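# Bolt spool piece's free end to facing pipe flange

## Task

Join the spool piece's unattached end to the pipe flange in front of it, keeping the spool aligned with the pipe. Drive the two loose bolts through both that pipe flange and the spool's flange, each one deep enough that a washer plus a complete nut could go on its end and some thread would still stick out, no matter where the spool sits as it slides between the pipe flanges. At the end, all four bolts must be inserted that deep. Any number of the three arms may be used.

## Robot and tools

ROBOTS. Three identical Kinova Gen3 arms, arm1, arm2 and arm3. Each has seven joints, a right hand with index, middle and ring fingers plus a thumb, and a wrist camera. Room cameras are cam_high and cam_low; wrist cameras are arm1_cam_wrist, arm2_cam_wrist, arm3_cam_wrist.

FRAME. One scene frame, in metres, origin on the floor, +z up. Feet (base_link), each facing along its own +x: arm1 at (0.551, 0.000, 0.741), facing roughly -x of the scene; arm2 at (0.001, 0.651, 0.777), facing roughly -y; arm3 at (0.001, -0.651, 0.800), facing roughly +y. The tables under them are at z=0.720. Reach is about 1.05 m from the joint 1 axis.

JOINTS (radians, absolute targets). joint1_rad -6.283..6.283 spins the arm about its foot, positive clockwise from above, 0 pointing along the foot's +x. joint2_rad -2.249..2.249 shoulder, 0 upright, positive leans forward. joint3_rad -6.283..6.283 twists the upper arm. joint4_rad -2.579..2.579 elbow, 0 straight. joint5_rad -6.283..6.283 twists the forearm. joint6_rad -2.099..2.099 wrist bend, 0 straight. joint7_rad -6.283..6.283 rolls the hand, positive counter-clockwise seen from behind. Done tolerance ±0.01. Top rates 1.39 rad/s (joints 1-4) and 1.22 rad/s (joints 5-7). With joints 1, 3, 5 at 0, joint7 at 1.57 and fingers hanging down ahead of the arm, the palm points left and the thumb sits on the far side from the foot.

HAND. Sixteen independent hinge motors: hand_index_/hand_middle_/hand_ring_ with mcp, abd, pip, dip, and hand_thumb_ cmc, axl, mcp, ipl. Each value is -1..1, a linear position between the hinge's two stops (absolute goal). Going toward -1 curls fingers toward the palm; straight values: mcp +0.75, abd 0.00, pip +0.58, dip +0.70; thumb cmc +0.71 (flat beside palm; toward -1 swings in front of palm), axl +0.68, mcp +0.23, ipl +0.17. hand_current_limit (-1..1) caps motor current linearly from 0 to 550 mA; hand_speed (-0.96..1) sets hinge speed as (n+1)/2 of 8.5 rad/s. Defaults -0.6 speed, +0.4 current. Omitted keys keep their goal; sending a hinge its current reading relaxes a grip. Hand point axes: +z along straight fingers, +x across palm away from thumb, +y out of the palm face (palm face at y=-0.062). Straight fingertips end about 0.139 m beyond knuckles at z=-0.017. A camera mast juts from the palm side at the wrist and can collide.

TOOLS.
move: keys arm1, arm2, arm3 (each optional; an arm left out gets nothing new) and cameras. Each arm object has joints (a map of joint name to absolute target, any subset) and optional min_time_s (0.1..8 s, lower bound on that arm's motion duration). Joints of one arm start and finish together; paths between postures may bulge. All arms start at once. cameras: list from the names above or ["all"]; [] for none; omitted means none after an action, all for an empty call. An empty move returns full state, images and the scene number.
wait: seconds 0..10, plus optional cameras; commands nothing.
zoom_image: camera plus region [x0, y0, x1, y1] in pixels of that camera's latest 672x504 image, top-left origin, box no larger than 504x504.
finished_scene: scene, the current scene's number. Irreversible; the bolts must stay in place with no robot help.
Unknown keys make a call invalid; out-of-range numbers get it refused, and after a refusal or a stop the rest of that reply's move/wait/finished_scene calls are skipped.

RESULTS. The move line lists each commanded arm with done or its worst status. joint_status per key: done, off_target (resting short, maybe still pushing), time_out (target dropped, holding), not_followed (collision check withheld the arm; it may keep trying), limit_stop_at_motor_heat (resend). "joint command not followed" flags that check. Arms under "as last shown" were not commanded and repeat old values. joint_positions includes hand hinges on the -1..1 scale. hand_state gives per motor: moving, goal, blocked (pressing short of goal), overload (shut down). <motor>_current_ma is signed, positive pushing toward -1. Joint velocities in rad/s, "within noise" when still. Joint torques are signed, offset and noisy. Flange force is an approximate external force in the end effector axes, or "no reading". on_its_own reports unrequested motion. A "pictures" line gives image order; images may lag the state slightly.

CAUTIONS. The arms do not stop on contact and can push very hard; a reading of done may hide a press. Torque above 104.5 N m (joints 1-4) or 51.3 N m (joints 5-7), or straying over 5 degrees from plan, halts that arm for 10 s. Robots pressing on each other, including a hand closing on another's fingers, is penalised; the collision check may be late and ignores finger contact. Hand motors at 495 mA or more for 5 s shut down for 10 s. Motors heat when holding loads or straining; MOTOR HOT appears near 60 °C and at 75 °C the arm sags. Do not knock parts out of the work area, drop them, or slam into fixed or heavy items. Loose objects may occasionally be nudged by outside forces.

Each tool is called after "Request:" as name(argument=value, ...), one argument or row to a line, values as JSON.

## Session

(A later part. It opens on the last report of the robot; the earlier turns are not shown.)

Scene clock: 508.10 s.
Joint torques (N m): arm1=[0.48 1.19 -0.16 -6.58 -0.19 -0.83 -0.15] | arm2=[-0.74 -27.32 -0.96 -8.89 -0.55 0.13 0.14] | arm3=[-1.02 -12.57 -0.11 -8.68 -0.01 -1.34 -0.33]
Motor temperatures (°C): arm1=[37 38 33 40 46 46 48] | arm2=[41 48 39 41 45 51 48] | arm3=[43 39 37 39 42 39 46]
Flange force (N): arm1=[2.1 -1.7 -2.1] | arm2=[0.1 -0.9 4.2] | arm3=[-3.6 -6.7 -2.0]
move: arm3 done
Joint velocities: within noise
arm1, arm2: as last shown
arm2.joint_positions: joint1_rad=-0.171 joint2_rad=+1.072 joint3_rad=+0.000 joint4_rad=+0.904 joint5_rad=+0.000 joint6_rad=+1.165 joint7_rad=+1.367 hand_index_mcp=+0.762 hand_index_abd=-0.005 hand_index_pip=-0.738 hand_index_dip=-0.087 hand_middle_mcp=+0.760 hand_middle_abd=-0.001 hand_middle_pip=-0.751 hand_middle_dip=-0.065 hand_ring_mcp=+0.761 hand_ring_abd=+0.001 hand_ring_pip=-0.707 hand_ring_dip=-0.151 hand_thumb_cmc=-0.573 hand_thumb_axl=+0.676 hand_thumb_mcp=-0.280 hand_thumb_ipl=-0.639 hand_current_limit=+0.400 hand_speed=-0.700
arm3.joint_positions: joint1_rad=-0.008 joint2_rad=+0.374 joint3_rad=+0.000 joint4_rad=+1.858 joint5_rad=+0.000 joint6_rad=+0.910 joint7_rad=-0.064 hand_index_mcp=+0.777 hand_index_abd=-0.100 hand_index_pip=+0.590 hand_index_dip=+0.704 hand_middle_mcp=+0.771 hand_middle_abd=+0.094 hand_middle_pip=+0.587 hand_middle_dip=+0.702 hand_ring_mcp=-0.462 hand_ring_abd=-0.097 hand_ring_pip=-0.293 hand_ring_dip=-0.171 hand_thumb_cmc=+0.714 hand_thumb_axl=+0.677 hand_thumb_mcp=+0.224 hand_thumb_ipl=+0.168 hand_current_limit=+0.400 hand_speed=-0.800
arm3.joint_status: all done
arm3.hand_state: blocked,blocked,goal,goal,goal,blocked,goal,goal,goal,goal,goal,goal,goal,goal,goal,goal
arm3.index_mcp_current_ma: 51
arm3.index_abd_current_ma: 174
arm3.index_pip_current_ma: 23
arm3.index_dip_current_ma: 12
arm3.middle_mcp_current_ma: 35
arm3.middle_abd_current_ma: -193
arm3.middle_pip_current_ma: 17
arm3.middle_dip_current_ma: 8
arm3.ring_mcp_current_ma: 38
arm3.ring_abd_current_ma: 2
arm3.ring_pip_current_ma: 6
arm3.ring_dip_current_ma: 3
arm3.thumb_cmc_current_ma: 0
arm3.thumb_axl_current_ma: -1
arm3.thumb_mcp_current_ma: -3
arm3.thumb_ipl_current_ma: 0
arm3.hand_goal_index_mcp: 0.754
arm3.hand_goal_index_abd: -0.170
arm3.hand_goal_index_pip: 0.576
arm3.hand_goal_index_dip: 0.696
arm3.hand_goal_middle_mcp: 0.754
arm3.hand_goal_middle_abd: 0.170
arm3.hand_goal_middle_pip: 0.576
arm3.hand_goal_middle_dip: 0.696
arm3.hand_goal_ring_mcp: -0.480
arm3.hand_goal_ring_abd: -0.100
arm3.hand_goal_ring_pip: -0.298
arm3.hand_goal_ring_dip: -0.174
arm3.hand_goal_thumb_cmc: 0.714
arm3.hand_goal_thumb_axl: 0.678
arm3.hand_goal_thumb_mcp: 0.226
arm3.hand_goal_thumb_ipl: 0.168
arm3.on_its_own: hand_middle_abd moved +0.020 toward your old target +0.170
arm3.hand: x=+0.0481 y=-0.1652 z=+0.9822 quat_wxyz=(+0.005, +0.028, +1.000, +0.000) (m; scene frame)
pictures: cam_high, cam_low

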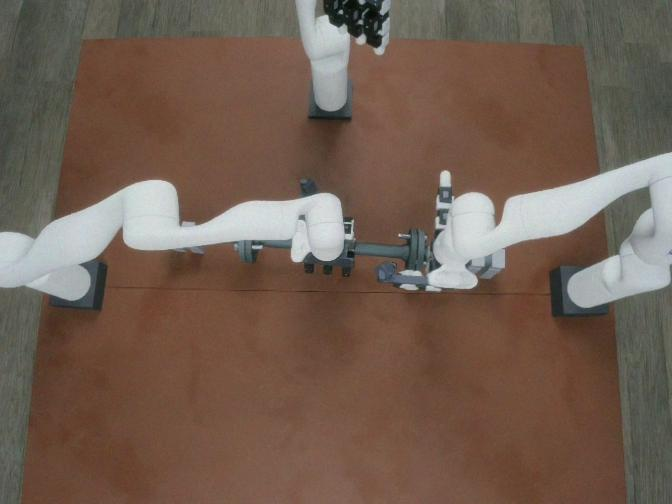

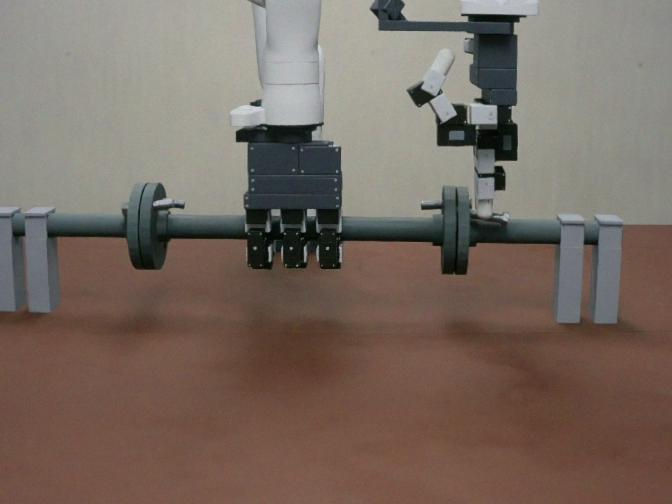

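Request:
move(
  arm3={"joints":{"hand_index_abd":0.03,"hand_middle_abd":-0.03}},
  cameras=["arm3_cam_wrist","cam_low"],
)

Request:
zoom_image(
  camera="arm3_cam_wrist",
  region=[290, 0, 470, 140],
)

Request:
zoom_image(
  camera="cam_low",
  region=[430, 180, 530, 280],
)

Scene clock: 513.20 s.
Joint torques (N m): arm1=[0.5 1.29 -0.2 -6.63 -0.19 -0.81 -0.16] | arm2=[-0.72 -27.35 -0.97 -8.91 -0.57 0.13 0.13] | arm3=[-0.72 -12.97 0.21 -7.92 0.14 -0.44 -0.38]
Motor temperatures (°C): arm1=[37 38 33 40 46 46 48] | arm2=[41 49 39 41 45 51 48] | arm3=[43 39 37 39 42 39 46]
Flange force (N): arm1=[2.4 -1.8 -1.7] | arm2=[0.2 -0.9 4.3] | arm3=[-3.0 -4.7 0.2]
move: arm3 done
Joint velocities: within noise
arm1, arm2: as last shown
arm3.joint_positions: joint1_rad=-0.008 joint2_rad=+0.374 joint3_rad=+0.000 joint4_rad=+1.858 joint5_rad=+0.000 joint6_rad=+0.910 joint7_rad=-0.064 hand_index_mcp=+0.755 hand_index_abd=+0.026 hand_index_pip=+0.578 hand_index_dip=+0.699 hand_middle_mcp=+0.755 hand_middle_abd=-0.026 hand_middle_pip=+0.578 hand_middle_dip=+0.699 hand_ring_mcp=-0.462 hand_ring_abd=-0.097 hand_ring_pip=-0.293 hand_ring_dip=-0.171 hand_thumb_cmc=+0.714 hand_thumb_axl=+0.677 hand_thumb_mcp=+0.224 hand_thumb_ipl=+0.168 hand_current_limit=+0.400 hand_speed=-0.800
arm3.joint_status: all done
arm3.hand_state: goal,goal,goal,goal,goal,goal,goal,goal,goal,goal,goal,goal,goal,goal,goal,goal
arm3.index_mcp_current_ma: 1
arm3.index_abd_current_ma: -3
arm3.index_pip_current_ma: 2
arm3.index_dip_current_ma: 3
arm3.middle_mcp_current_ma: 1
arm3.middle_abd_current_ma: 4
arm3.middle_pip_current_ma: 2
arm3.middle_dip_current_ma: 3
arm3.ring_mcp_current_ma: 38
arm3.ring_abd_current_ma: 2
arm3.ring_pip_current_ma: 6
arm3.ring_dip_current_ma: 3
arm3.thumb_cmc_current_ma: 0
arm3.thumb_axl_current_ma: -1
arm3.thumb_mcp_current_ma: -3
arm3.thumb_ipl_current_ma: 0
arm3.hand_goal_index_mcp: 0.754
arm3.hand_goal_index_abd: 0.030
arm3.hand_goal_index_pip: 0.576
arm3.hand_goal_index_dip: 0.696
arm3.hand_goal_middle_mcp: 0.754
arm3.hand_goal_middle_abd: -0.030
arm3.hand_goal_middle_pip: 0.576
arm3.hand_goal_middle_dip: 0.696
arm3.hand_goal_ring_mcp: -0.480
arm3.hand_goal_ring_abd: -0.100
arm3.hand_goal_ring_pip: -0.298
arm3.hand_goal_ring_dip: -0.174
arm3.hand_goal_thumb_cmc: 0.714
arm3.hand_goal_thumb_axl: 0.678
arm3.hand_goal_thumb_mcp: 0.226
arm3.hand_goal_thumb_ipl: 0.168
arm3.hand: x=+0.0481 y=-0.1652 z=+0.9823 quat_wxyz=(+0.005, +0.028, +1.000, +0.000) (m; scene frame)
pictures: arm3_cam_wrist, cam_low

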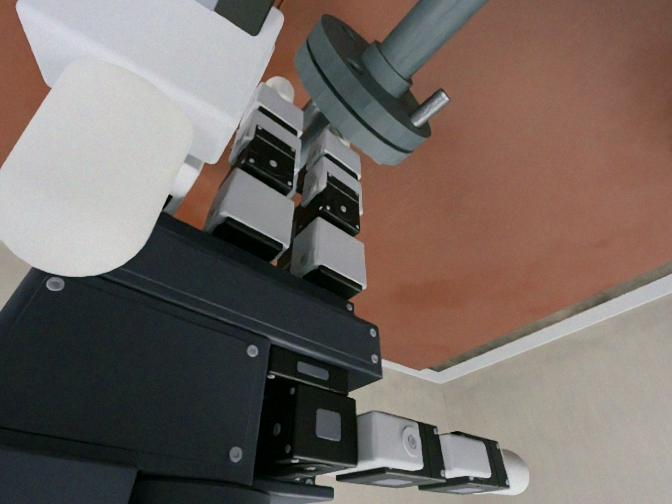

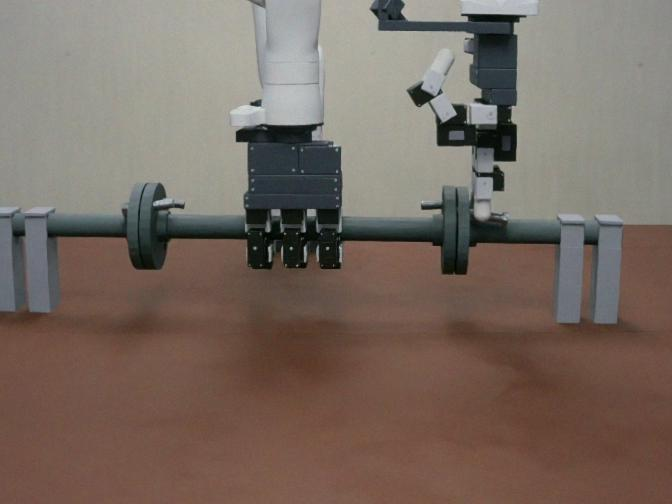

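Scaled by 2.800.

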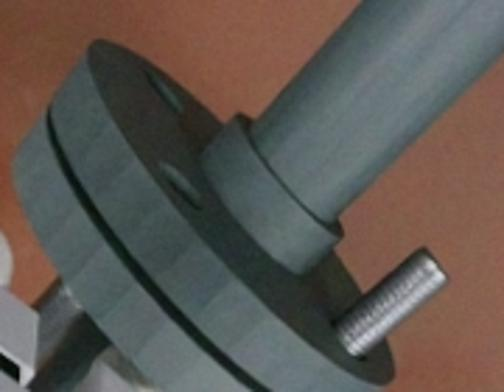

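Scaled by 5.040.

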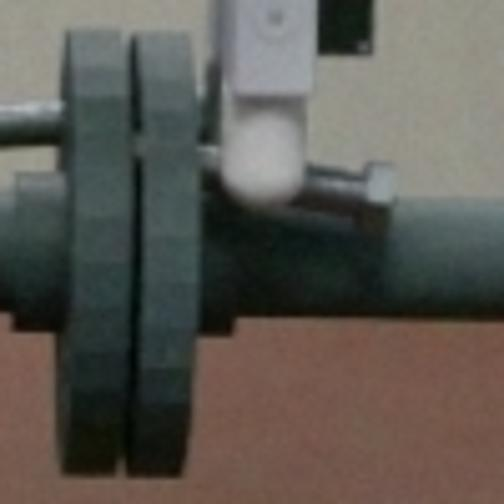

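Request:
move(
  arm3={"joints":{"joint1_rad":-0.0098,"joint2_rad":0.3542,"joint3_rad":0,"joint4_rad":1.8892,"joint5_rad":0,"joint6_rad":0.8983,"joint7_rad":-0.0663,"hand_index_abd":-0.02,"hand_middle_abd":0.02},"min_time_s":1.5},
  cameras=["arm3_cam_wrist","cam_low"],
)

Request:
zoom_image(
  camera="arm3_cam_wrist",
  region=[270, 20, 400, 140],
)

Request:
zoom_image(
  camera="cam_low",
  region=[430, 180, 530, 280],
)

Scene clock: 525.50 s.
Joint torques (N m): arm1=[0.54 1.19 -0.21 -6.57 -0.16 -0.82 -0.16] | arm2=[-0.74 -27.34 -0.97 -8.92 -0.57 0.12 0.11] | arm3=[-0.76 -12.58 0.15 -7.86 0.18 -0.48 -0.38]
Motor temperatures (°C): arm1=[37 38 33 40 46 46 48] | arm2=[41 49 39 41 45 51 48] | arm3=[43 39 37 39 42 39 46]
Flange force (N): arm1=[2.2 -1.9 -2.1] | arm2=[0.3 -1.0 4.2] | arm3=[-3.1 -4.5 0.1]
move: arm3 done
Joint velocities: within noise
arm1.joint_positions: joint1_rad=-0.397 joint2_rad=-0.403 joint3_rad=-0.161 joint4_rad=+1.313 joint5_rad=-0.014 joint6_rad=+2.068 joint7_rad=+1.960 hand_index_mcp=+0.753 hand_index_abd=+0.000 hand_index_pip=+0.577 hand_index_dip=+0.696 hand_middle_mcp=+0.753 hand_middle_abd=+0.000 hand_middle_pip=+0.577 hand_middle_dip=+0.696 hand_ring_mcp=+0.753 hand_ring_abd=+0.000 hand_ring_pip=+0.577 hand_ring_dip=+0.696 hand_thumb_cmc=+0.714 hand_thumb_axl=+0.677 hand_thumb_mcp=+0.224 hand_thumb_ipl=+0.168 hand_current_limit=+0.400 hand_speed=-0.600
arm1.joint_status: not commanded
arm1.hand_state: goal,goal,goal,goal,goal,goal,goal,goal,goal,goal,goal,goal,goal,goal,goal,goal
arm1.index_mcp_current_ma: 0
arm1.index_abd_current_ma: 0
arm1.index_pip_current_ma: 0
arm1.index_dip_current_ma: 0
arm1.middle_mcp_current_ma: 0
arm1.middle_abd_current_ma: 0
arm1.middle_pip_current_ma: 0
arm1.middle_dip_current_ma: 0
arm1.ring_mcp_current_ma: 0
arm1.ring_abd_current_ma: 0
arm1.ring_pip_current_ma: 0
arm1.ring_dip_current_ma: 0
arm1.thumb_cmc_current_ma: 0
arm1.thumb_axl_current_ma: 0
arm1.thumb_mcp_current_ma: -2
arm1.thumb_ipl_current_ma: 0
arm1.hand_goal_index_mcp: 0.754
arm1.hand_goal_index_abd: 0.000
arm1.hand_goal_index_pip: 0.576
arm1.hand_goal_index_dip: 0.696
arm1.hand_goal_middle_mcp: 0.754
arm1.hand_goal_middle_abd: 0.000
arm1.hand_goal_middle_pip: 0.576
arm1.hand_goal_middle_dip: 0.696
arm1.hand_goal_ring_mcp: 0.754
arm1.hand_goal_ring_abd: 0.000
arm1.hand_goal_ring_pip: 0.576
arm1.hand_goal_ring_dip: 0.696
arm1.hand_goal_thumb_cmc: 0.714
arm1.hand_goal_thumb_axl: 0.678
arm1.hand_goal_thumb_mcp: 0.226
arm1.hand_goal_thumb_ipl: 0.168
arm1.hand: x=+0.4890 y=-0.1242 z=+1.3033 quat_wxyz=(+0.014, -0.892, -0.445, +0.084) (m; scene frame)
arm2.joint_positions: joint1_rad=-0.171 joint2_rad=+1.072 joint3_rad=+0.000 joint4_rad=+0.904 joint5_rad=+0.000 joint6_rad=+1.165 joint7_rad=+1.367 hand_index_mcp=+0.762 hand_index_abd=-0.005 hand_index_pip=-0.738 hand_index_dip=-0.087 hand_middle_mcp=+0.760 hand_middle_abd=-0.001 hand_middle_pip=-0.751 hand_middle_dip=-0.065 hand_ring_mcp=+0.761 hand_ring_abd=+0.001 hand_ring_pip=-0.707 hand_ring_dip=-0.151 hand_thumb_cmc=-0.573 hand_thumb_axl=+0.676 hand_thumb_mcp=-0.280 hand_thumb_ipl=-0.639 hand_current_limit=+0.400 hand_speed=-0.700
arm2.joint_status: not commanded
arm2.hand_state: goal,goal,blocked,blocked,goal,goal,blocked,blocked,goal,goal,blocked,blocked,goal,goal,goal,goal
arm2.index_mcp_current_ma: 34
arm2.index_abd_current_ma: -18
arm2.index_pip_current_ma: 289
arm2.index_dip_current_ma: 385
arm2.middle_mcp_current_ma: 26
arm2.middle_abd_current_ma: -5
arm2.middle_pip_current_ma: 224
arm2.middle_dip_current_ma: 385
arm2.ring_mcp_current_ma: 29
arm2.ring_abd_current_ma: 3
arm2.ring_pip_current_ma: 385
arm2.ring_dip_current_ma: 385
arm2.thumb_cmc_current_ma: -12
arm2.thumb_axl_current_ma: -11
arm2.thumb_mcp_current_ma: 2
arm2.thumb_ipl_current_ma: 17
arm2.hand_goal_index_mcp: 0.754
arm2.hand_goal_index_abd: 0.000
arm2.hand_goal_index_pip: -0.800
arm2.hand_goal_index_dip: -0.350
arm2.hand_goal_middle_mcp: 0.754
arm2.hand_goal_middle_abd: 0.000
arm2.hand_goal_middle_pip: -0.800
arm2.hand_goal_middle_dip: -0.350
arm2.hand_goal_ring_mcp: 0.754
arm2.hand_goal_ring_abd: 0.000
arm2.hand_goal_ring_pip: -0.800
arm2.hand_goal_ring_dip: -0.350
arm2.hand_goal_thumb_cmc: -0.570
arm2.hand_goal_thumb_axl: 0.678
arm2.hand_goal_thumb_mcp: -0.280
arm2.hand_goal_thumb_ipl: -0.642
arm2.hand: x=+0.1481 y=-0.0319 z=+0.8459 quat_wxyz=(+0.004, +0.731, +0.682, -0.005) (m; scene frame)
arm3.joint_positions: joint1_rad=-0.010 joint2_rad=+0.354 joint3_rad=+0.000 joint4_rad=+1.889 joint5_rad=+0.000 joint6_rad=+0.898 joint7_rad=-0.066 hand_index_mcp=+0.755 hand_index_abd=-0.017 hand_index_pip=+0.578 hand_index_dip=+0.699 hand_middle_mcp=+0.755 hand_middle_abd=+0.016 hand_middle_pip=+0.578 hand_middle_dip=+0.699 hand_ring_mcp=-0.462 hand_ring_abd=-0.097 hand_ring_pip=-0.293 hand_ring_dip=-0.171 hand_thumb_cmc=+0.714 hand_thumb_axl=+0.677 hand_thumb_mcp=+0.224 hand_thumb_ipl=+0.168 hand_current_limit=+0.400 hand_speed=-0.800
arm3.joint_status: all done
arm3.hand_state: goal,goal,goal,goal,goal,goal,goal,goal,goal,goal,goal,goal,goal,goal,goal,goal
arm3.index_mcp_current_ma: 1
arm3.index_abd_current_ma: 3
arm3.index_pip_current_ma: 2
arm3.index_dip_current_ma: 3
arm3.middle_mcp_current_ma: 1
arm3.middle_abd_current_ma: -4
arm3.middle_pip_current_ma: 2
arm3.middle_dip_current_ma: 3
arm3.ring_mcp_current_ma: 38
arm3.ring_abd_current_ma: 2
arm3.ring_pip_current_ma: 6
arm3.ring_dip_current_ma: 3
arm3.thumb_cmc_current_ma: 0
arm3.thumb_axl_current_ma: -1
arm3.thumb_mcp_current_ma: -3
arm3.thumb_ipl_current_ma: 0
arm3.hand_goal_index_mcp: 0.754
arm3.hand_goal_index_abd: -0.020
arm3.hand_goal_index_pip: 0.576
arm3.hand_goal_index_dip: 0.696
arm3.hand_goal_middle_mcp: 0.754
arm3.hand_goal_middle_abd: 0.020
arm3.hand_goal_middle_pip: 0.576
arm3.hand_goal_middle_dip: 0.696
arm3.hand_goal_ring_mcp: -0.480
arm3.hand_goal_ring_abd: -0.100
arm3.hand_goal_ring_pip: -0.298
arm3.hand_goal_ring_dip: -0.174
arm3.hand_goal_thumb_cmc: 0.714
arm3.hand_goal_thumb_axl: 0.678
arm3.hand_goal_thumb_mcp: 0.226
arm3.hand_goal_thumb_ipl: 0.168
arm3.hand: x=+0.0474 y=-0.1753 z=+0.9824 quat_wxyz=(+0.005, +0.028, +1.000, +0.000) (m; scene frame)
pictures: arm3_cam_wrist, cam_low

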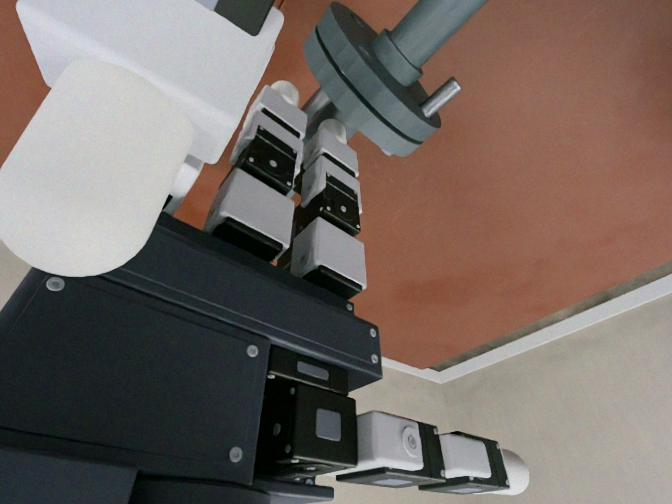

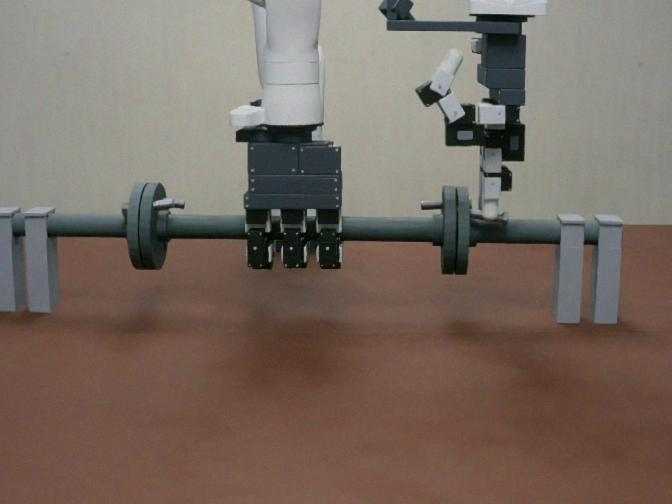

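Scaled by 3.877.

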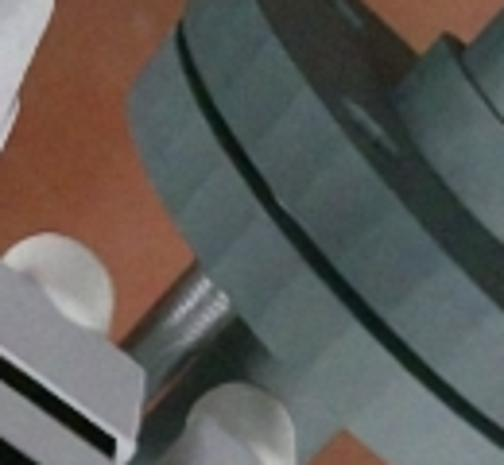

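Scaled by 5.040.

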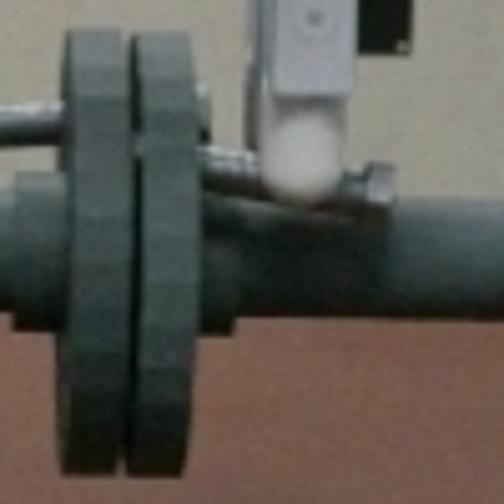

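Request:
move(
  arm3={"joints": {"joint1_rad": -0.0101, "joint2_rad": 0.3692, "joint4_rad": 1.9039, "joint6_rad": 0.8684, "joint7_rad": -0.0666}, "min_time_s": 3},
  cameras=["cam_low", "arm3_cam_wrist"],
)

Request:
zoom_image(
  camera="cam_low",
  region=[430, 180, 530, 280],
)

Request:
zoom_image(
  camera="arm3_cam_wrist",
  region=[280, 20, 430, 130],
)

Scene clock: 533.90 s.
Joint torques (N m): arm1=[0.51 1.2 -0.19 -6.58 -0.22 -0.76 -0.11] | arm2=[-0.71 -27.37 -0.98 -8.9 -0.56 0.14 0.15] | arm3=[-0.72 -12.55 0.17 -7.63 0.14 -0.46 -0.39]
Motor temperatures (°C): arm1=[37 38 33 40 46 46 48] | arm2=[41 49 39 41 45 51 48] | arm3=[43 39 37 39 42 39 46]
Flange force (N): arm1=[2.1 -1.7 -1.9] | arm2=[0.1 -0.9 4.3] | arm3=[-3.1 -4.6 -0.3]
move: arm3 done
Joint velocities: within noise
arm1, arm2: as last shown
arm3.joint_positions: joint1_rad=-0.010 joint2_rad=+0.369 joint3_rad=+0.000 joint4_rad=+1.904 joint5_rad=+0.000 joint6_rad=+0.868 joint7_rad=-0.067 hand_index_mcp=+0.755 hand_index_abd=-0.017 hand_index_pip=+0.578 hand_index_dip=+0.699 hand_middle_mcp=+0.755 hand_middle_abd=+0.016 hand_middle_pip=+0.578 hand_middle_dip=+0.699 hand_ring_mcp=-0.462 hand_ring_abd=-0.097 hand_ring_pip=-0.293 hand_ring_dip=-0.171 hand_thumb_cmc=+0.714 hand_thumb_axl=+0.677 hand_thumb_mcp=+0.224 hand_thumb_ipl=+0.168 hand_current_limit=+0.400 hand_speed=-0.800
arm3.joint_status: all done
arm3.hand_state: goal,goal,goal,goal,goal,goal,goal,goal,goal,goal,goal,goal,goal,goal,goal,goal
arm3.index_mcp_current_ma: 1
arm3.index_abd_current_ma: 3
arm3.index_pip_current_ma: 2
arm3.index_dip_current_ma: 3
arm3.middle_mcp_current_ma: 1
arm3.middle_abd_current_ma: -4
arm3.middle_pip_current_ma: 2
arm3.middle_dip_current_ma: 3
arm3.ring_mcp_current_ma: 38
arm3.ring_abd_current_ma: 2
arm3.ring_pip_current_ma: 6
arm3.ring_dip_current_ma: 3
arm3.thumb_cmc_current_ma: 0
arm3.thumb_axl_current_ma: -1
arm3.thumb_mcp_current_ma: -3
arm3.thumb_ipl_current_ma: 0
arm3.hand_goal_index_mcp: 0.754
arm3.hand_goal_index_abd: -0.020
arm3.hand_goal_index_pip: 0.576
arm3.hand_goal_index_dip: 0.696
arm3.hand_goal_middle_mcp: 0.754
arm3.hand_goal_middle_abd: 0.020
arm3.hand_goal_middle_pip: 0.576
arm3.hand_goal_middle_dip: 0.696
arm3.hand_goal_ring_mcp: -0.480
arm3.hand_goal_ring_abd: -0.100
arm3.hand_goal_ring_pip: -0.298
arm3.hand_goal_ring_dip: -0.174
arm3.hand_goal_thumb_cmc: 0.714
arm3.hand_goal_thumb_axl: 0.678
arm3.hand_goal_thumb_mcp: 0.226
arm3.hand_goal_thumb_ipl: 0.168
arm3.hand: x=+0.0474 y=-0.1752 z=+0.9730 quat_wxyz=(+0.005, +0.028, +1.000, +0.001) (m; scene frame)
pictures: arm3_cam_wrist, cam_low

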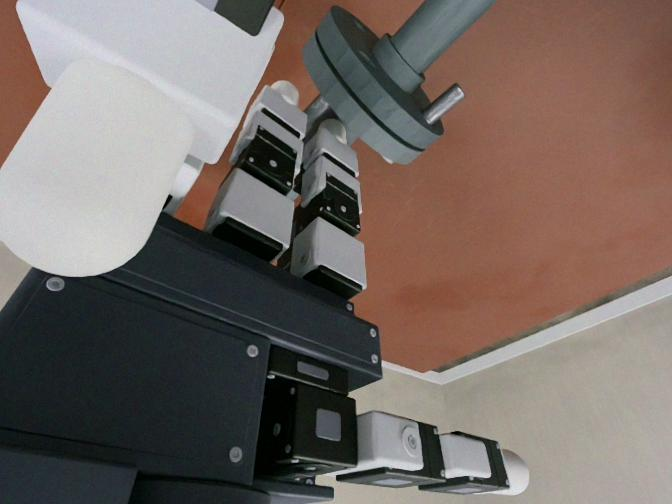

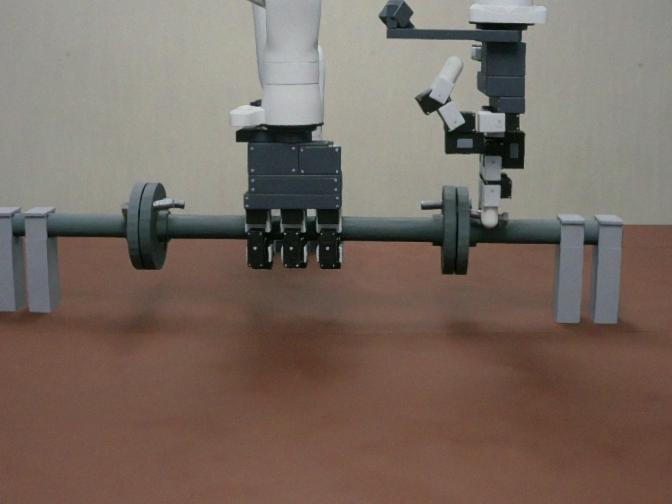

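Scaled by 5.040.

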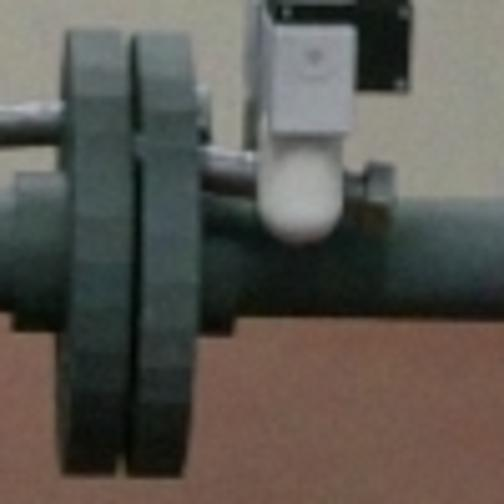

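Scaled by 3.360.

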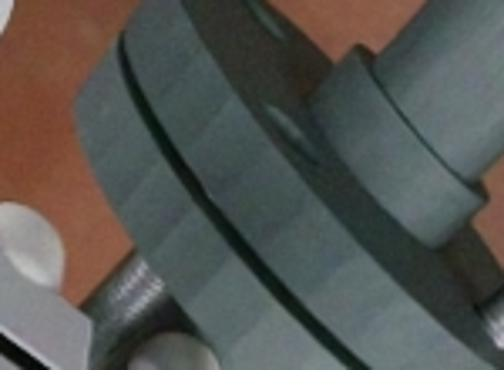

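Request:
move(
  arm3={"joints": {"hand_index_abd": -0.17, "hand_middle_abd": 0.17}},
  cameras=["cam_low", "arm3_cam_wrist"],
)

Request:
zoom_image(
  camera="cam_low",
  region=[430, 180, 530, 280],
)

Request:
zoom_image(
  camera="arm3_cam_wrist",
  region=[280, 20, 430, 130],
)

Scene clock: 535.37 s.
Joint torques (N m): arm1=[0.48 1.19 -0.21 -6.62 -0.16 -0.8 -0.2] | arm2=[-0.71 -27.24 -0.96 -8.85 -0.56 0.16 0.13] | arm3=[-0.73 -12.66 0.13 -7.74 0.07 -0.5 -0.36]
Motor temperatures (°C): arm1=[37 38 33 40 46 46 48] | arm2=[41 49 39 41 45 51 48] | arm3=[43 39 37 39 42 39 46]
Flange force (N): arm1=[2.3 -1.9 -1.8] | arm2=[0.2 -0.9 4.2] | arm3=[-3.1 -4.7 -0.1]
move: arm3 off_target
Joint velocities: within noise
arm1, arm2: as last shown
arm3.joint_positions: joint1_rad=-0.010 joint2_rad=+0.369 joint3_rad=+0.000 joint4_rad=+1.904 joint5_rad=+0.000 joint6_rad=+0.868 joint7_rad=-0.067 hand_index_mcp=+0.755 hand_index_abd=-0.075 hand_index_pip=+0.578 hand_index_dip=+0.699 hand_middle_mcp=+0.755 hand_middle_abd=+0.075 hand_middle_pip=+0.578 hand_middle_dip=+0.699 hand_ring_mcp=-0.462 hand_ring_abd=-0.097 hand_ring_pip=-0.293 hand_ring_dip=-0.171 hand_thumb_cmc=+0.714 hand_thumb_axl=+0.677 hand_thumb_mcp=+0.224 hand_thumb_ipl=+0.168 hand_current_limit=+0.400 hand_speed=-0.800
arm3.joint_status: hand_index_abd off_target (ended at -0.075, target -0.170); hand_middle_abd off_target (ended at +0.075, target +0.170)
arm3.hand_state: goal,blocked,goal,goal,goal,blocked,goal,goal,goal,goal,goal,goal,goal,goal,goal,goal
arm3.index_mcp_current_ma: 1
arm3.index_abd_current_ma: 262
arm3.index_pip_current_ma: 2
arm3.index_dip_current_ma: 3
arm3.middle_mcp_current_ma: 1
arm3.middle_abd_current_ma: -263
arm3.middle_pip_current_ma: 2
arm3.middle_dip_current_ma: 3
arm3.ring_mcp_current_ma: 38
arm3.ring_abd_current_ma: 2
arm3.ring_pip_current_ma: 6
arm3.ring_dip_current_ma: 3
arm3.thumb_cmc_current_ma: 0
arm3.thumb_axl_current_ma: -1
arm3.thumb_mcp_current_ma: -3
arm3.thumb_ipl_current_ma: 0
arm3.hand_goal_index_mcp: 0.754
arm3.hand_goal_index_abd: -0.170
arm3.hand_goal_index_pip: 0.576
arm3.hand_goal_index_dip: 0.696
arm3.hand_goal_middle_mcp: 0.754
arm3.hand_goal_middle_abd: 0.170
arm3.hand_goal_middle_pip: 0.576
arm3.hand_goal_middle_dip: 0.696
arm3.hand_goal_ring_mcp: -0.480
arm3.hand_goal_ring_abd: -0.100
arm3.hand_goal_ring_pip: -0.298
arm3.hand_goal_ring_dip: -0.174
arm3.hand_goal_thumb_cmc: 0.714
arm3.hand_goal_thumb_axl: 0.678
arm3.hand_goal_thumb_mcp: 0.226
arm3.hand_goal_thumb_ipl: 0.168
arm3.hand: x=+0.0474 y=-0.1752 z=+0.9730 quat_wxyz=(+0.005, +0.028, +1.000, +0.000) (m; scene frame)
pictures: arm3_cam_wrist, cam_low

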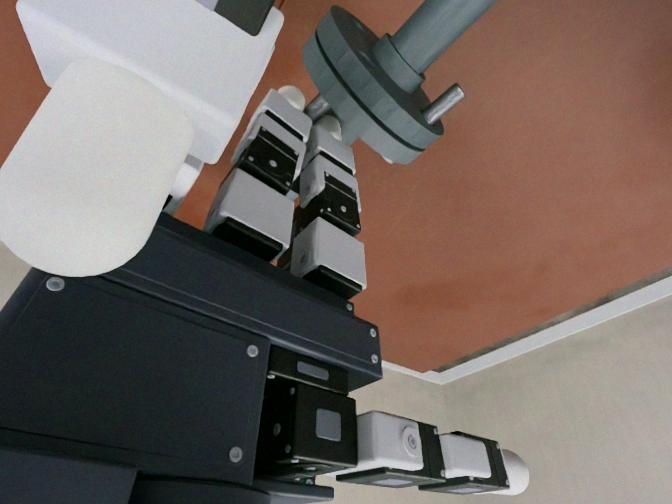

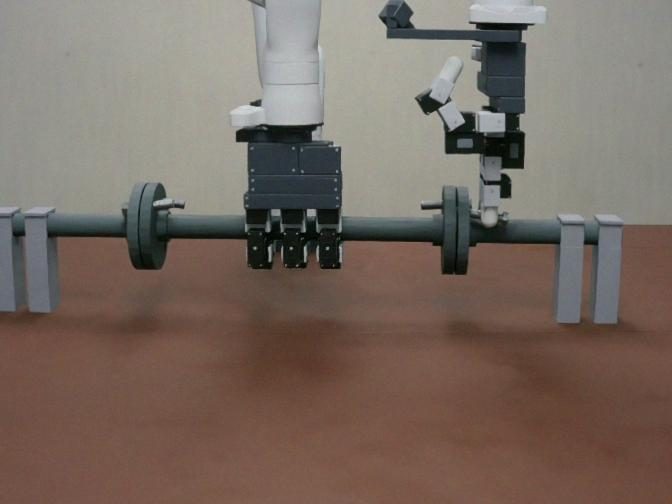

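Scaled by 5.040.

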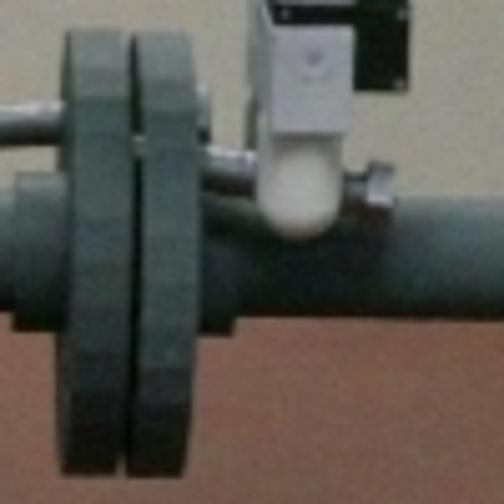

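Scaled by 3.360.

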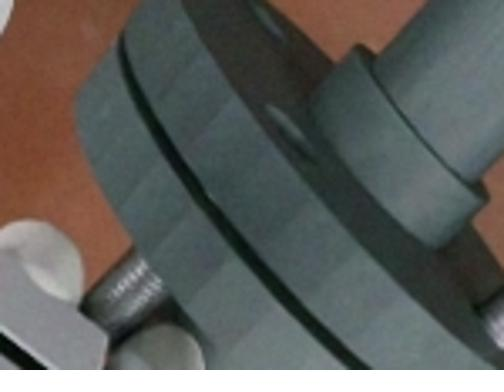

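Request:
move(
  arm3={"joints": {"joint1_rad": -0.01, "joint2_rad": 0.3595, "joint4_rad": 1.8943, "joint6_rad": 0.8877, "joint7_rad": -0.0665}, "min_time_s": 3},
  cameras=["cam_low", "arm3_cam_wrist"],
)

Request:
zoom_image(
  camera="cam_low",
  region=[430, 180, 530, 280],
)

Request:
zoom_image(
  camera="arm3_cam_wrist",
  region=[280, 20, 430, 130],
)

Scene clock: 540.20 s.
Joint torques (N m): arm1=[0.49 1.29 -0.22 -6.54 -0.19 -0.77 -0.14] | arm2=[-0.75 -27.38 -0.96 -8.96 -0.57 0.11 0.15] | arm3=[-0.72 -13 0.21 -8.13 0.16 -0.52 -0.37]
Motor temperatures (°C): arm1=[37 38 33 40 46 46 48] | arm2=[41 49 39 41 45 51 48] | arm3=[43 39 37 39 42 39 46]
Flange force (N): arm1=[2.3 -1.8 -2.0] | arm2=[0.3 -1.0 4.3] | arm3=[-3.0 -4.8 1.0]
move: arm3 done
Joint velocities: within noise
arm1, arm2: as last shown
arm3.joint_positions: joint1_rad=-0.010 joint2_rad=+0.359 joint3_rad=+0.000 joint4_rad=+1.894 joint5_rad=+0.000 joint6_rad=+0.888 joint7_rad=-0.066 hand_index_mcp=+0.755 hand_index_abd=-0.075 hand_index_pip=+0.578 hand_index_dip=+0.699 hand_middle_mcp=+0.754 hand_middle_abd=+0.075 hand_middle_pip=+0.578 hand_middle_dip=+0.699 hand_ring_mcp=-0.462 hand_ring_abd=-0.097 hand_ring_pip=-0.293 hand_ring_dip=-0.171 hand_thumb_cmc=+0.714 hand_thumb_axl=+0.677 hand_thumb_mcp=+0.224 hand_thumb_ipl=+0.168 hand_current_limit=+0.400 hand_speed=-0.800
arm3.joint_status: all done
arm3.hand_state: goal,blocked,goal,goal,goal,blocked,goal,goal,goal,goal,goal,goal,goal,goal,goal,goal
arm3.index_mcp_current_ma: 1
arm3.index_abd_current_ma: 262
arm3.index_pip_current_ma: 2
arm3.index_dip_current_ma: 3
arm3.middle_mcp_current_ma: 0
arm3.middle_abd_current_ma: -263
arm3.middle_pip_current_ma: 2
arm3.middle_dip_current_ma: 3
arm3.ring_mcp_current_ma: 38
arm3.ring_abd_current_ma: 2
arm3.ring_pip_current_ma: 6
arm3.ring_dip_current_ma: 3
arm3.thumb_cmc_current_ma: 0
arm3.thumb_axl_current_ma: -1
arm3.thumb_mcp_current_ma: -3
arm3.thumb_ipl_current_ma: 0
arm3.hand_goal_index_mcp: 0.754
arm3.hand_goal_index_abd: -0.170
arm3.hand_goal_index_pip: 0.576
arm3.hand_goal_index_dip: 0.696
arm3.hand_goal_middle_mcp: 0.754
arm3.hand_goal_middle_abd: 0.170
arm3.hand_goal_middle_pip: 0.576
arm3.hand_goal_middle_dip: 0.696
arm3.hand_goal_ring_mcp: -0.480
arm3.hand_goal_ring_abd: -0.100
arm3.hand_goal_ring_pip: -0.298
arm3.hand_goal_ring_dip: -0.174
arm3.hand_goal_thumb_cmc: 0.714
arm3.hand_goal_thumb_axl: 0.678
arm3.hand_goal_thumb_mcp: 0.226
arm3.hand_goal_thumb_ipl: 0.168
arm3.hand: x=+0.0474 y=-0.1752 z=+0.9791 quat_wxyz=(+0.005, +0.028, +1.000, +0.001) (m; scene frame)
pictures: arm3_cam_wrist, cam_low

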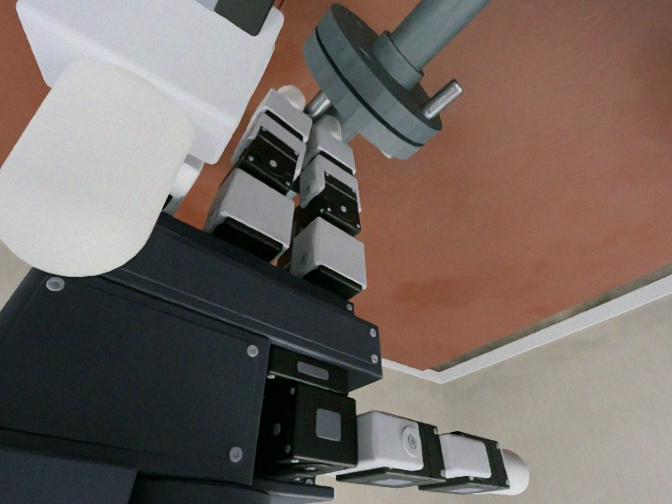

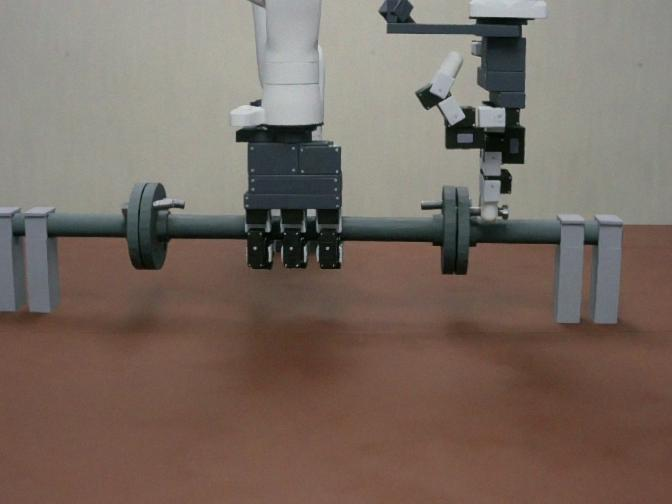

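Scaled by 5.040.

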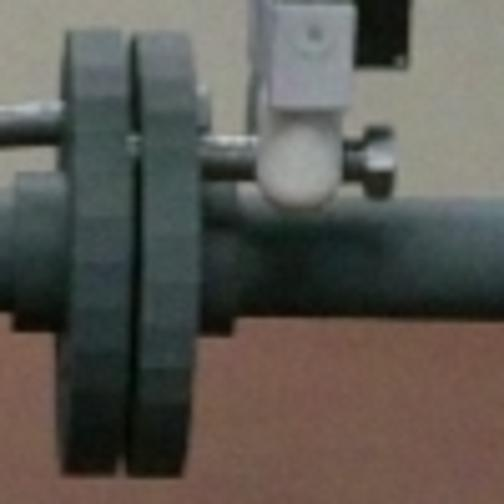

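Scaled by 3.360.

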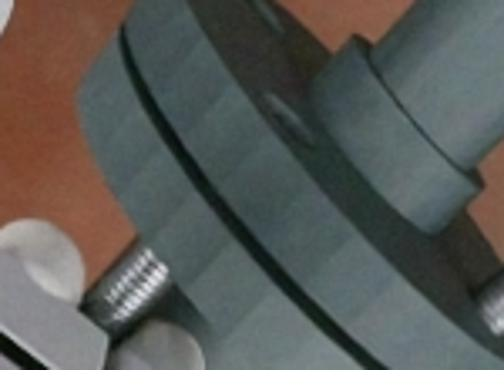

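Request:
move(
  arm3={"joints": {"joint1_rad": -0.0095, "joint2_rad": 0.3654, "joint4_rad": 1.8851, "joint6_rad": 0.891, "joint7_rad": -0.066}, "min_time_s": 2},
  cameras=["cam_low", "arm3_cam_wrist"],
)

Request:
zoom_image(
  camera="cam_low",
  region=[430, 180, 530, 280],
)

Request:
zoom_image(
  camera="arm3_cam_wrist",
  region=[280, 20, 430, 130],
)

Scene clock: 544.07 s.
Joint torques (N m): arm1=[0.51 1.31 -0.19 -6.55 -0.19 -0.78 -0.12] | arm2=[-0.85 -28.23 -1.01 -9.62 -0.58 -0.25 0.19] | arm3=[-0.81 -13.25 0.15 -8.8 0.18 -1.06 -0.35]
Motor temperatures (°C): arm1=[37 38 33 40 46 46 48] | arm2=[41 49 39 40 45 51 48] | arm3=[43 39 37 39 42 39 46]
Flange force (N): arm1=[2.3 -1.6 -1.9] | arm2=[0.9 -1.2 5.1] | arm3=[-3.2 -5.9 0.6]
move: arm3 done
Joint velocities: within noise
arm1, arm2: as last shown
arm3.joint_positions: joint1_rad=-0.009 joint2_rad=+0.365 joint3_rad=+0.000 joint4_rad=+1.885 joint5_rad=+0.000 joint6_rad=+0.891 joint7_rad=-0.066 hand_index_mcp=+0.766 hand_index_abd=-0.075 hand_index_pip=+0.583 hand_index_dip=+0.699 hand_middle_mcp=+0.765 hand_middle_abd=+0.075 hand_middle_pip=+0.582 hand_middle_dip=+0.699 hand_ring_mcp=-0.462 hand_ring_abd=-0.097 hand_ring_pip=-0.293 hand_ring_dip=-0.171 hand_thumb_cmc=+0.714 hand_thumb_axl=+0.677 hand_thumb_mcp=+0.224 hand_thumb_ipl=+0.168 hand_current_limit=+0.400 hand_speed=-0.800
arm3.joint_status: all done
arm3.hand_state: goal,blocked,goal,goal,goal,blocked,goal,goal,goal,goal,goal,goal,goal,goal,goal,goal
arm3.index_mcp_current_ma: 22
arm3.index_abd_current_ma: 262
arm3.index_pip_current_ma: 9
arm3.index_dip_current_ma: 3
arm3.middle_mcp_current_ma: 19
arm3.middle_abd_current_ma: -263
arm3.middle_pip_current_ma: 8
arm3.middle_dip_current_ma: 3
arm3.ring_mcp_current_ma: 38
arm3.ring_abd_current_ma: 2
arm3.ring_pip_current_ma: 6
arm3.ring_dip_current_ma: 3
arm3.thumb_cmc_current_ma: 0
arm3.thumb_axl_current_ma: -1
arm3.thumb_mcp_current_ma: -3
arm3.thumb_ipl_current_ma: 0
arm3.hand_goal_index_mcp: 0.754
arm3.hand_goal_index_abd: -0.170
arm3.hand_goal_index_pip: 0.576
arm3.hand_goal_index_dip: 0.696
arm3.hand_goal_middle_mcp: 0.754
arm3.hand_goal_middle_abd: 0.170
arm3.hand_goal_middle_pip: 0.576
arm3.hand_goal_middle_dip: 0.696
arm3.hand_goal_ring_mcp: -0.480
arm3.hand_goal_ring_abd: -0.100
arm3.hand_goal_ring_pip: -0.298
arm3.hand_goal_ring_dip: -0.174
arm3.hand_goal_thumb_cmc: 0.714
arm3.hand_goal_thumb_axl: 0.678
arm3.hand_goal_thumb_mcp: 0.226
arm3.hand_goal_thumb_ipl: 0.168
arm3.hand: x=+0.0476 y=-0.1722 z=+0.9790 quat_wxyz=(+0.005, +0.028, +1.000, +0.000) (m; scene frame)
pictures: arm3_cam_wrist, cam_low

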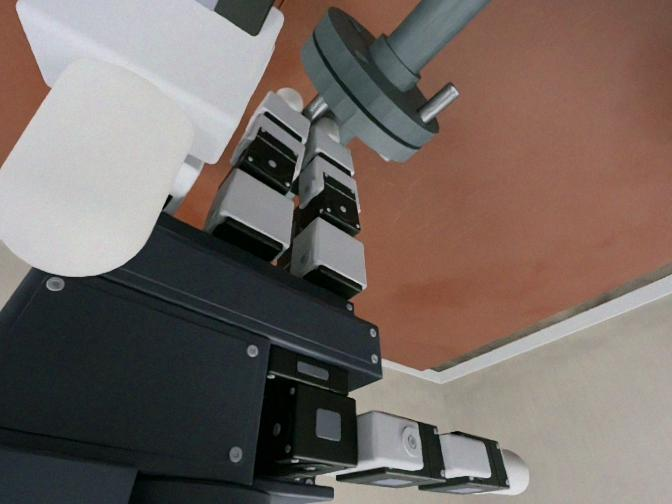

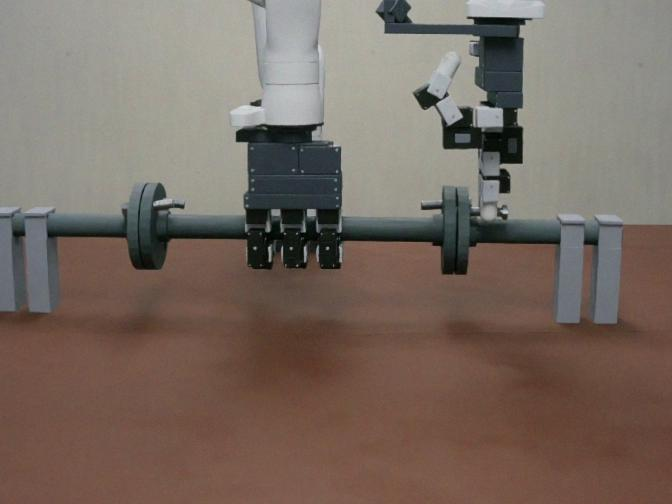

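Scaled by 5.040.

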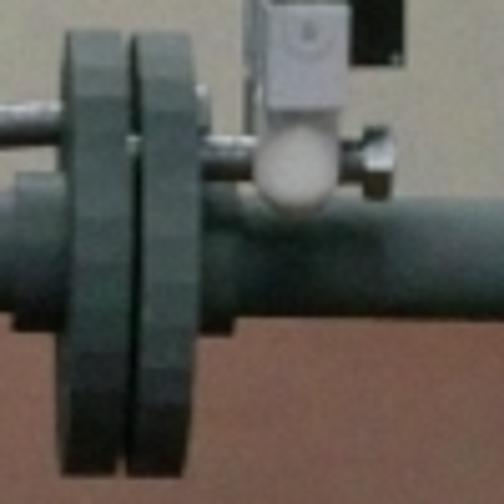

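Scaled by 3.360.

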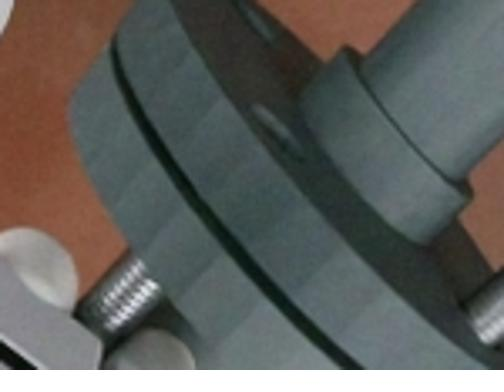

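Request:
move(
  arm3={"joints": {"joint1_rad": -0.0122, "joint7_rad": -0.0687}, "min_time_s": 1.5},
)

Request:
move(
  arm3={"joints": {"joint1_rad": -0.0148, "joint7_rad": -0.0713}, "min_time_s": 1.5},
)

Scene clock: 546.70 s.
Joint torques (N m): arm1=[0.53 1.25 -0.19 -6.54 -0.19 -0.74 -0.16] | arm2=[-0.73 -28.19 -0.95 -9.62 -0.53 -0.23 0.15] | arm3=[-0.78 -13.21 0.14 -8.63 0.13 -0.93 -0.37]
Motor temperatures (°C): arm1=[37 38 33 40 46 46 48] | arm2=[41 49 39 40 45 51 48] | arm3=[43 39 37 39 42 39 46]
Flange force (N): arm1=[2.2 -1.9 -1.9] | arm2=[1.1 -1.1 5.1] | arm3=[-3.2 -5.6 0.6]
move: arm3 done
Joint velocities: within noise
arm1, arm2: as last shown
arm3.joint_positions: joint1_rad=-0.012 joint2_rad=+0.365 joint3_rad=+0.000 joint4_rad=+1.885 joint5_rad=+0.000 joint6_rad=+0.891 joint7_rad=-0.069 hand_index_mcp=+0.767 hand_index_abd=-0.075 hand_index_pip=+0.583 hand_index_dip=+0.699 hand_middle_mcp=+0.765 hand_middle_abd=+0.075 hand_middle_pip=+0.582 hand_middle_dip=+0.699 hand_ring_mcp=-0.462 hand_ring_abd=-0.097 hand_ring_pip=-0.293 hand_ring_dip=-0.171 hand_thumb_cmc=+0.714 hand_thumb_axl=+0.677 hand_thumb_mcp=+0.224 hand_thumb_ipl=+0.168 hand_current_limit=+0.400 hand_speed=-0.800
arm3.joint_status: all done
arm3.hand_state: goal,blocked,goal,goal,goal,blocked,goal,goal,goal,goal,goal,goal,goal,goal,goal,goal
arm3.index_mcp_current_ma: 23
arm3.index_abd_current_ma: 262
arm3.index_pip_current_ma: 10
arm3.index_dip_current_ma: 3
arm3.middle_mcp_current_ma: 19
arm3.middle_abd_current_ma: -263
arm3.middle_pip_current_ma: 8
arm3.middle_dip_current_ma: 3
arm3.ring_mcp_current_ma: 38
arm3.ring_abd_current_ma: 2
arm3.ring_pip_current_ma: 6
arm3.ring_dip_current_ma: 3
arm3.thumb_cmc_current_ma: 0
arm3.thumb_axl_current_ma: -1
arm3.thumb_mcp_current_ma: -3
arm3.thumb_ipl_current_ma: 0
arm3.hand_goal_index_mcp: 0.754
arm3.hand_goal_index_abd: -0.170
arm3.hand_goal_index_pip: 0.576
arm3.hand_goal_index_dip: 0.696
arm3.hand_goal_middle_mcp: 0.754
arm3.hand_goal_middle_abd: 0.170
arm3.hand_goal_middle_pip: 0.576
arm3.hand_goal_middle_dip: 0.696
arm3.hand_goal_ring_mcp: -0.480
arm3.hand_goal_ring_abd: -0.100
arm3.hand_goal_ring_pip: -0.298
arm3.hand_goal_ring_dip: -0.174
arm3.hand_goal_thumb_cmc: 0.714
arm3.hand_goal_thumb_axl: 0.678
arm3.hand_goal_thumb_mcp: 0.226
arm3.hand_goal_thumb_ipl: 0.168
arm3.hand: x=+0.0465 y=-0.1721 z=+0.9790 quat_wxyz=(+0.005, +0.028, +1.000, +0.001) (m; scene frame)
pictures: none

Scene clock: 548.47 s.
Joint torques (N m): arm1=[0.51 1.28 -0.08 -6.53 -0.23 -0.82 -0.18] | arm2=[-0.7 -28.18 -0.91 -9.56 -0.55 -0.17 0.14] | arm3=[-0.97 -13.26 0.05 -8.64 0.05 -0.9 -0.39]
Motor temperatures (°C): arm1=[37 38 33 40 46 46 48] | arm2=[41 49 39 40 45 51 48] | arm3=[43 39 37 39 42 39 46]
Flange force (N): arm1=[2.1 -1.6 -2.2] | arm2=[0.9 -1.0 5.1] | arm3=[-3.7 -5.5 0.8]
move: arm3 done
Joint velocities: within noise
arm1, arm2: as last shown
arm3.joint_positions: joint1_rad=-0.015 joint2_rad=+0.365 joint3_rad=+0.000 joint4_rad=+1.885 joint5_rad=+0.000 joint6_rad=+0.891 joint7_rad=-0.071 hand_index_mcp=+0.767 hand_index_abd=-0.075 hand_index_pip=+0.583 hand_index_dip=+0.699 hand_middle_mcp=+0.764 hand_middle_abd=+0.075 hand_middle_pip=+0.582 hand_middle_dip=+0.699 hand_ring_mcp=-0.462 hand_ring_abd=-0.097 hand_ring_pip=-0.293 hand_ring_dip=-0.171 hand_thumb_cmc=+0.714 hand_thumb_axl=+0.677 hand_thumb_mcp=+0.224 hand_thumb_ipl=+0.168 hand_current_limit=+0.400 hand_speed=-0.800
arm3.joint_status: all done
arm3.hand_state: goal,blocked,goal,goal,goal,blocked,goal,goal,goal,goal,goal,goal,goal,goal,goal,goal
arm3.index_mcp_current_ma: 25
arm3.index_abd_current_ma: 262
arm3.index_pip_current_ma: 10
arm3.index_dip_current_ma: 4
arm3.middle_mcp_current_ma: 17
arm3.middle_abd_current_ma: -263
arm3.middle_pip_current_ma: 8
arm3.middle_dip_current_ma: 3
arm3.ring_mcp_current_ma: 38
arm3.ring_abd_current_ma: 2
arm3.ring_pip_current_ma: 6
arm3.ring_dip_current_ma: 3
arm3.thumb_cmc_current_ma: 0
arm3.thumb_axl_current_ma: -1
arm3.thumb_mcp_current_ma: -3
arm3.thumb_ipl_current_ma: 0
arm3.hand_goal_index_mcp: 0.754
arm3.hand_goal_index_abd: -0.170
arm3.hand_goal_index_pip: 0.576
arm3.hand_goal_index_dip: 0.696
arm3.hand_goal_middle_mcp: 0.754
arm3.hand_goal_middle_abd: 0.170
arm3.hand_goal_middle_pip: 0.576
arm3.hand_goal_middle_dip: 0.696
arm3.hand_goal_ring_mcp: -0.480
arm3.hand_goal_ring_abd: -0.100
arm3.hand_goal_ring_pip: -0.298
arm3.hand_goal_ring_dip: -0.174
arm3.hand_goal_thumb_cmc: 0.714
arm3.hand_goal_thumb_axl: 0.678
arm3.hand_goal_thumb_mcp: 0.226
arm3.hand_goal_thumb_ipl: 0.168
arm3.hand: x=+0.0455 y=-0.1721 z=+0.9790 quat_wxyz=(+0.005, +0.028, +1.000, +0.001) (m; scene frame)
pictures: none


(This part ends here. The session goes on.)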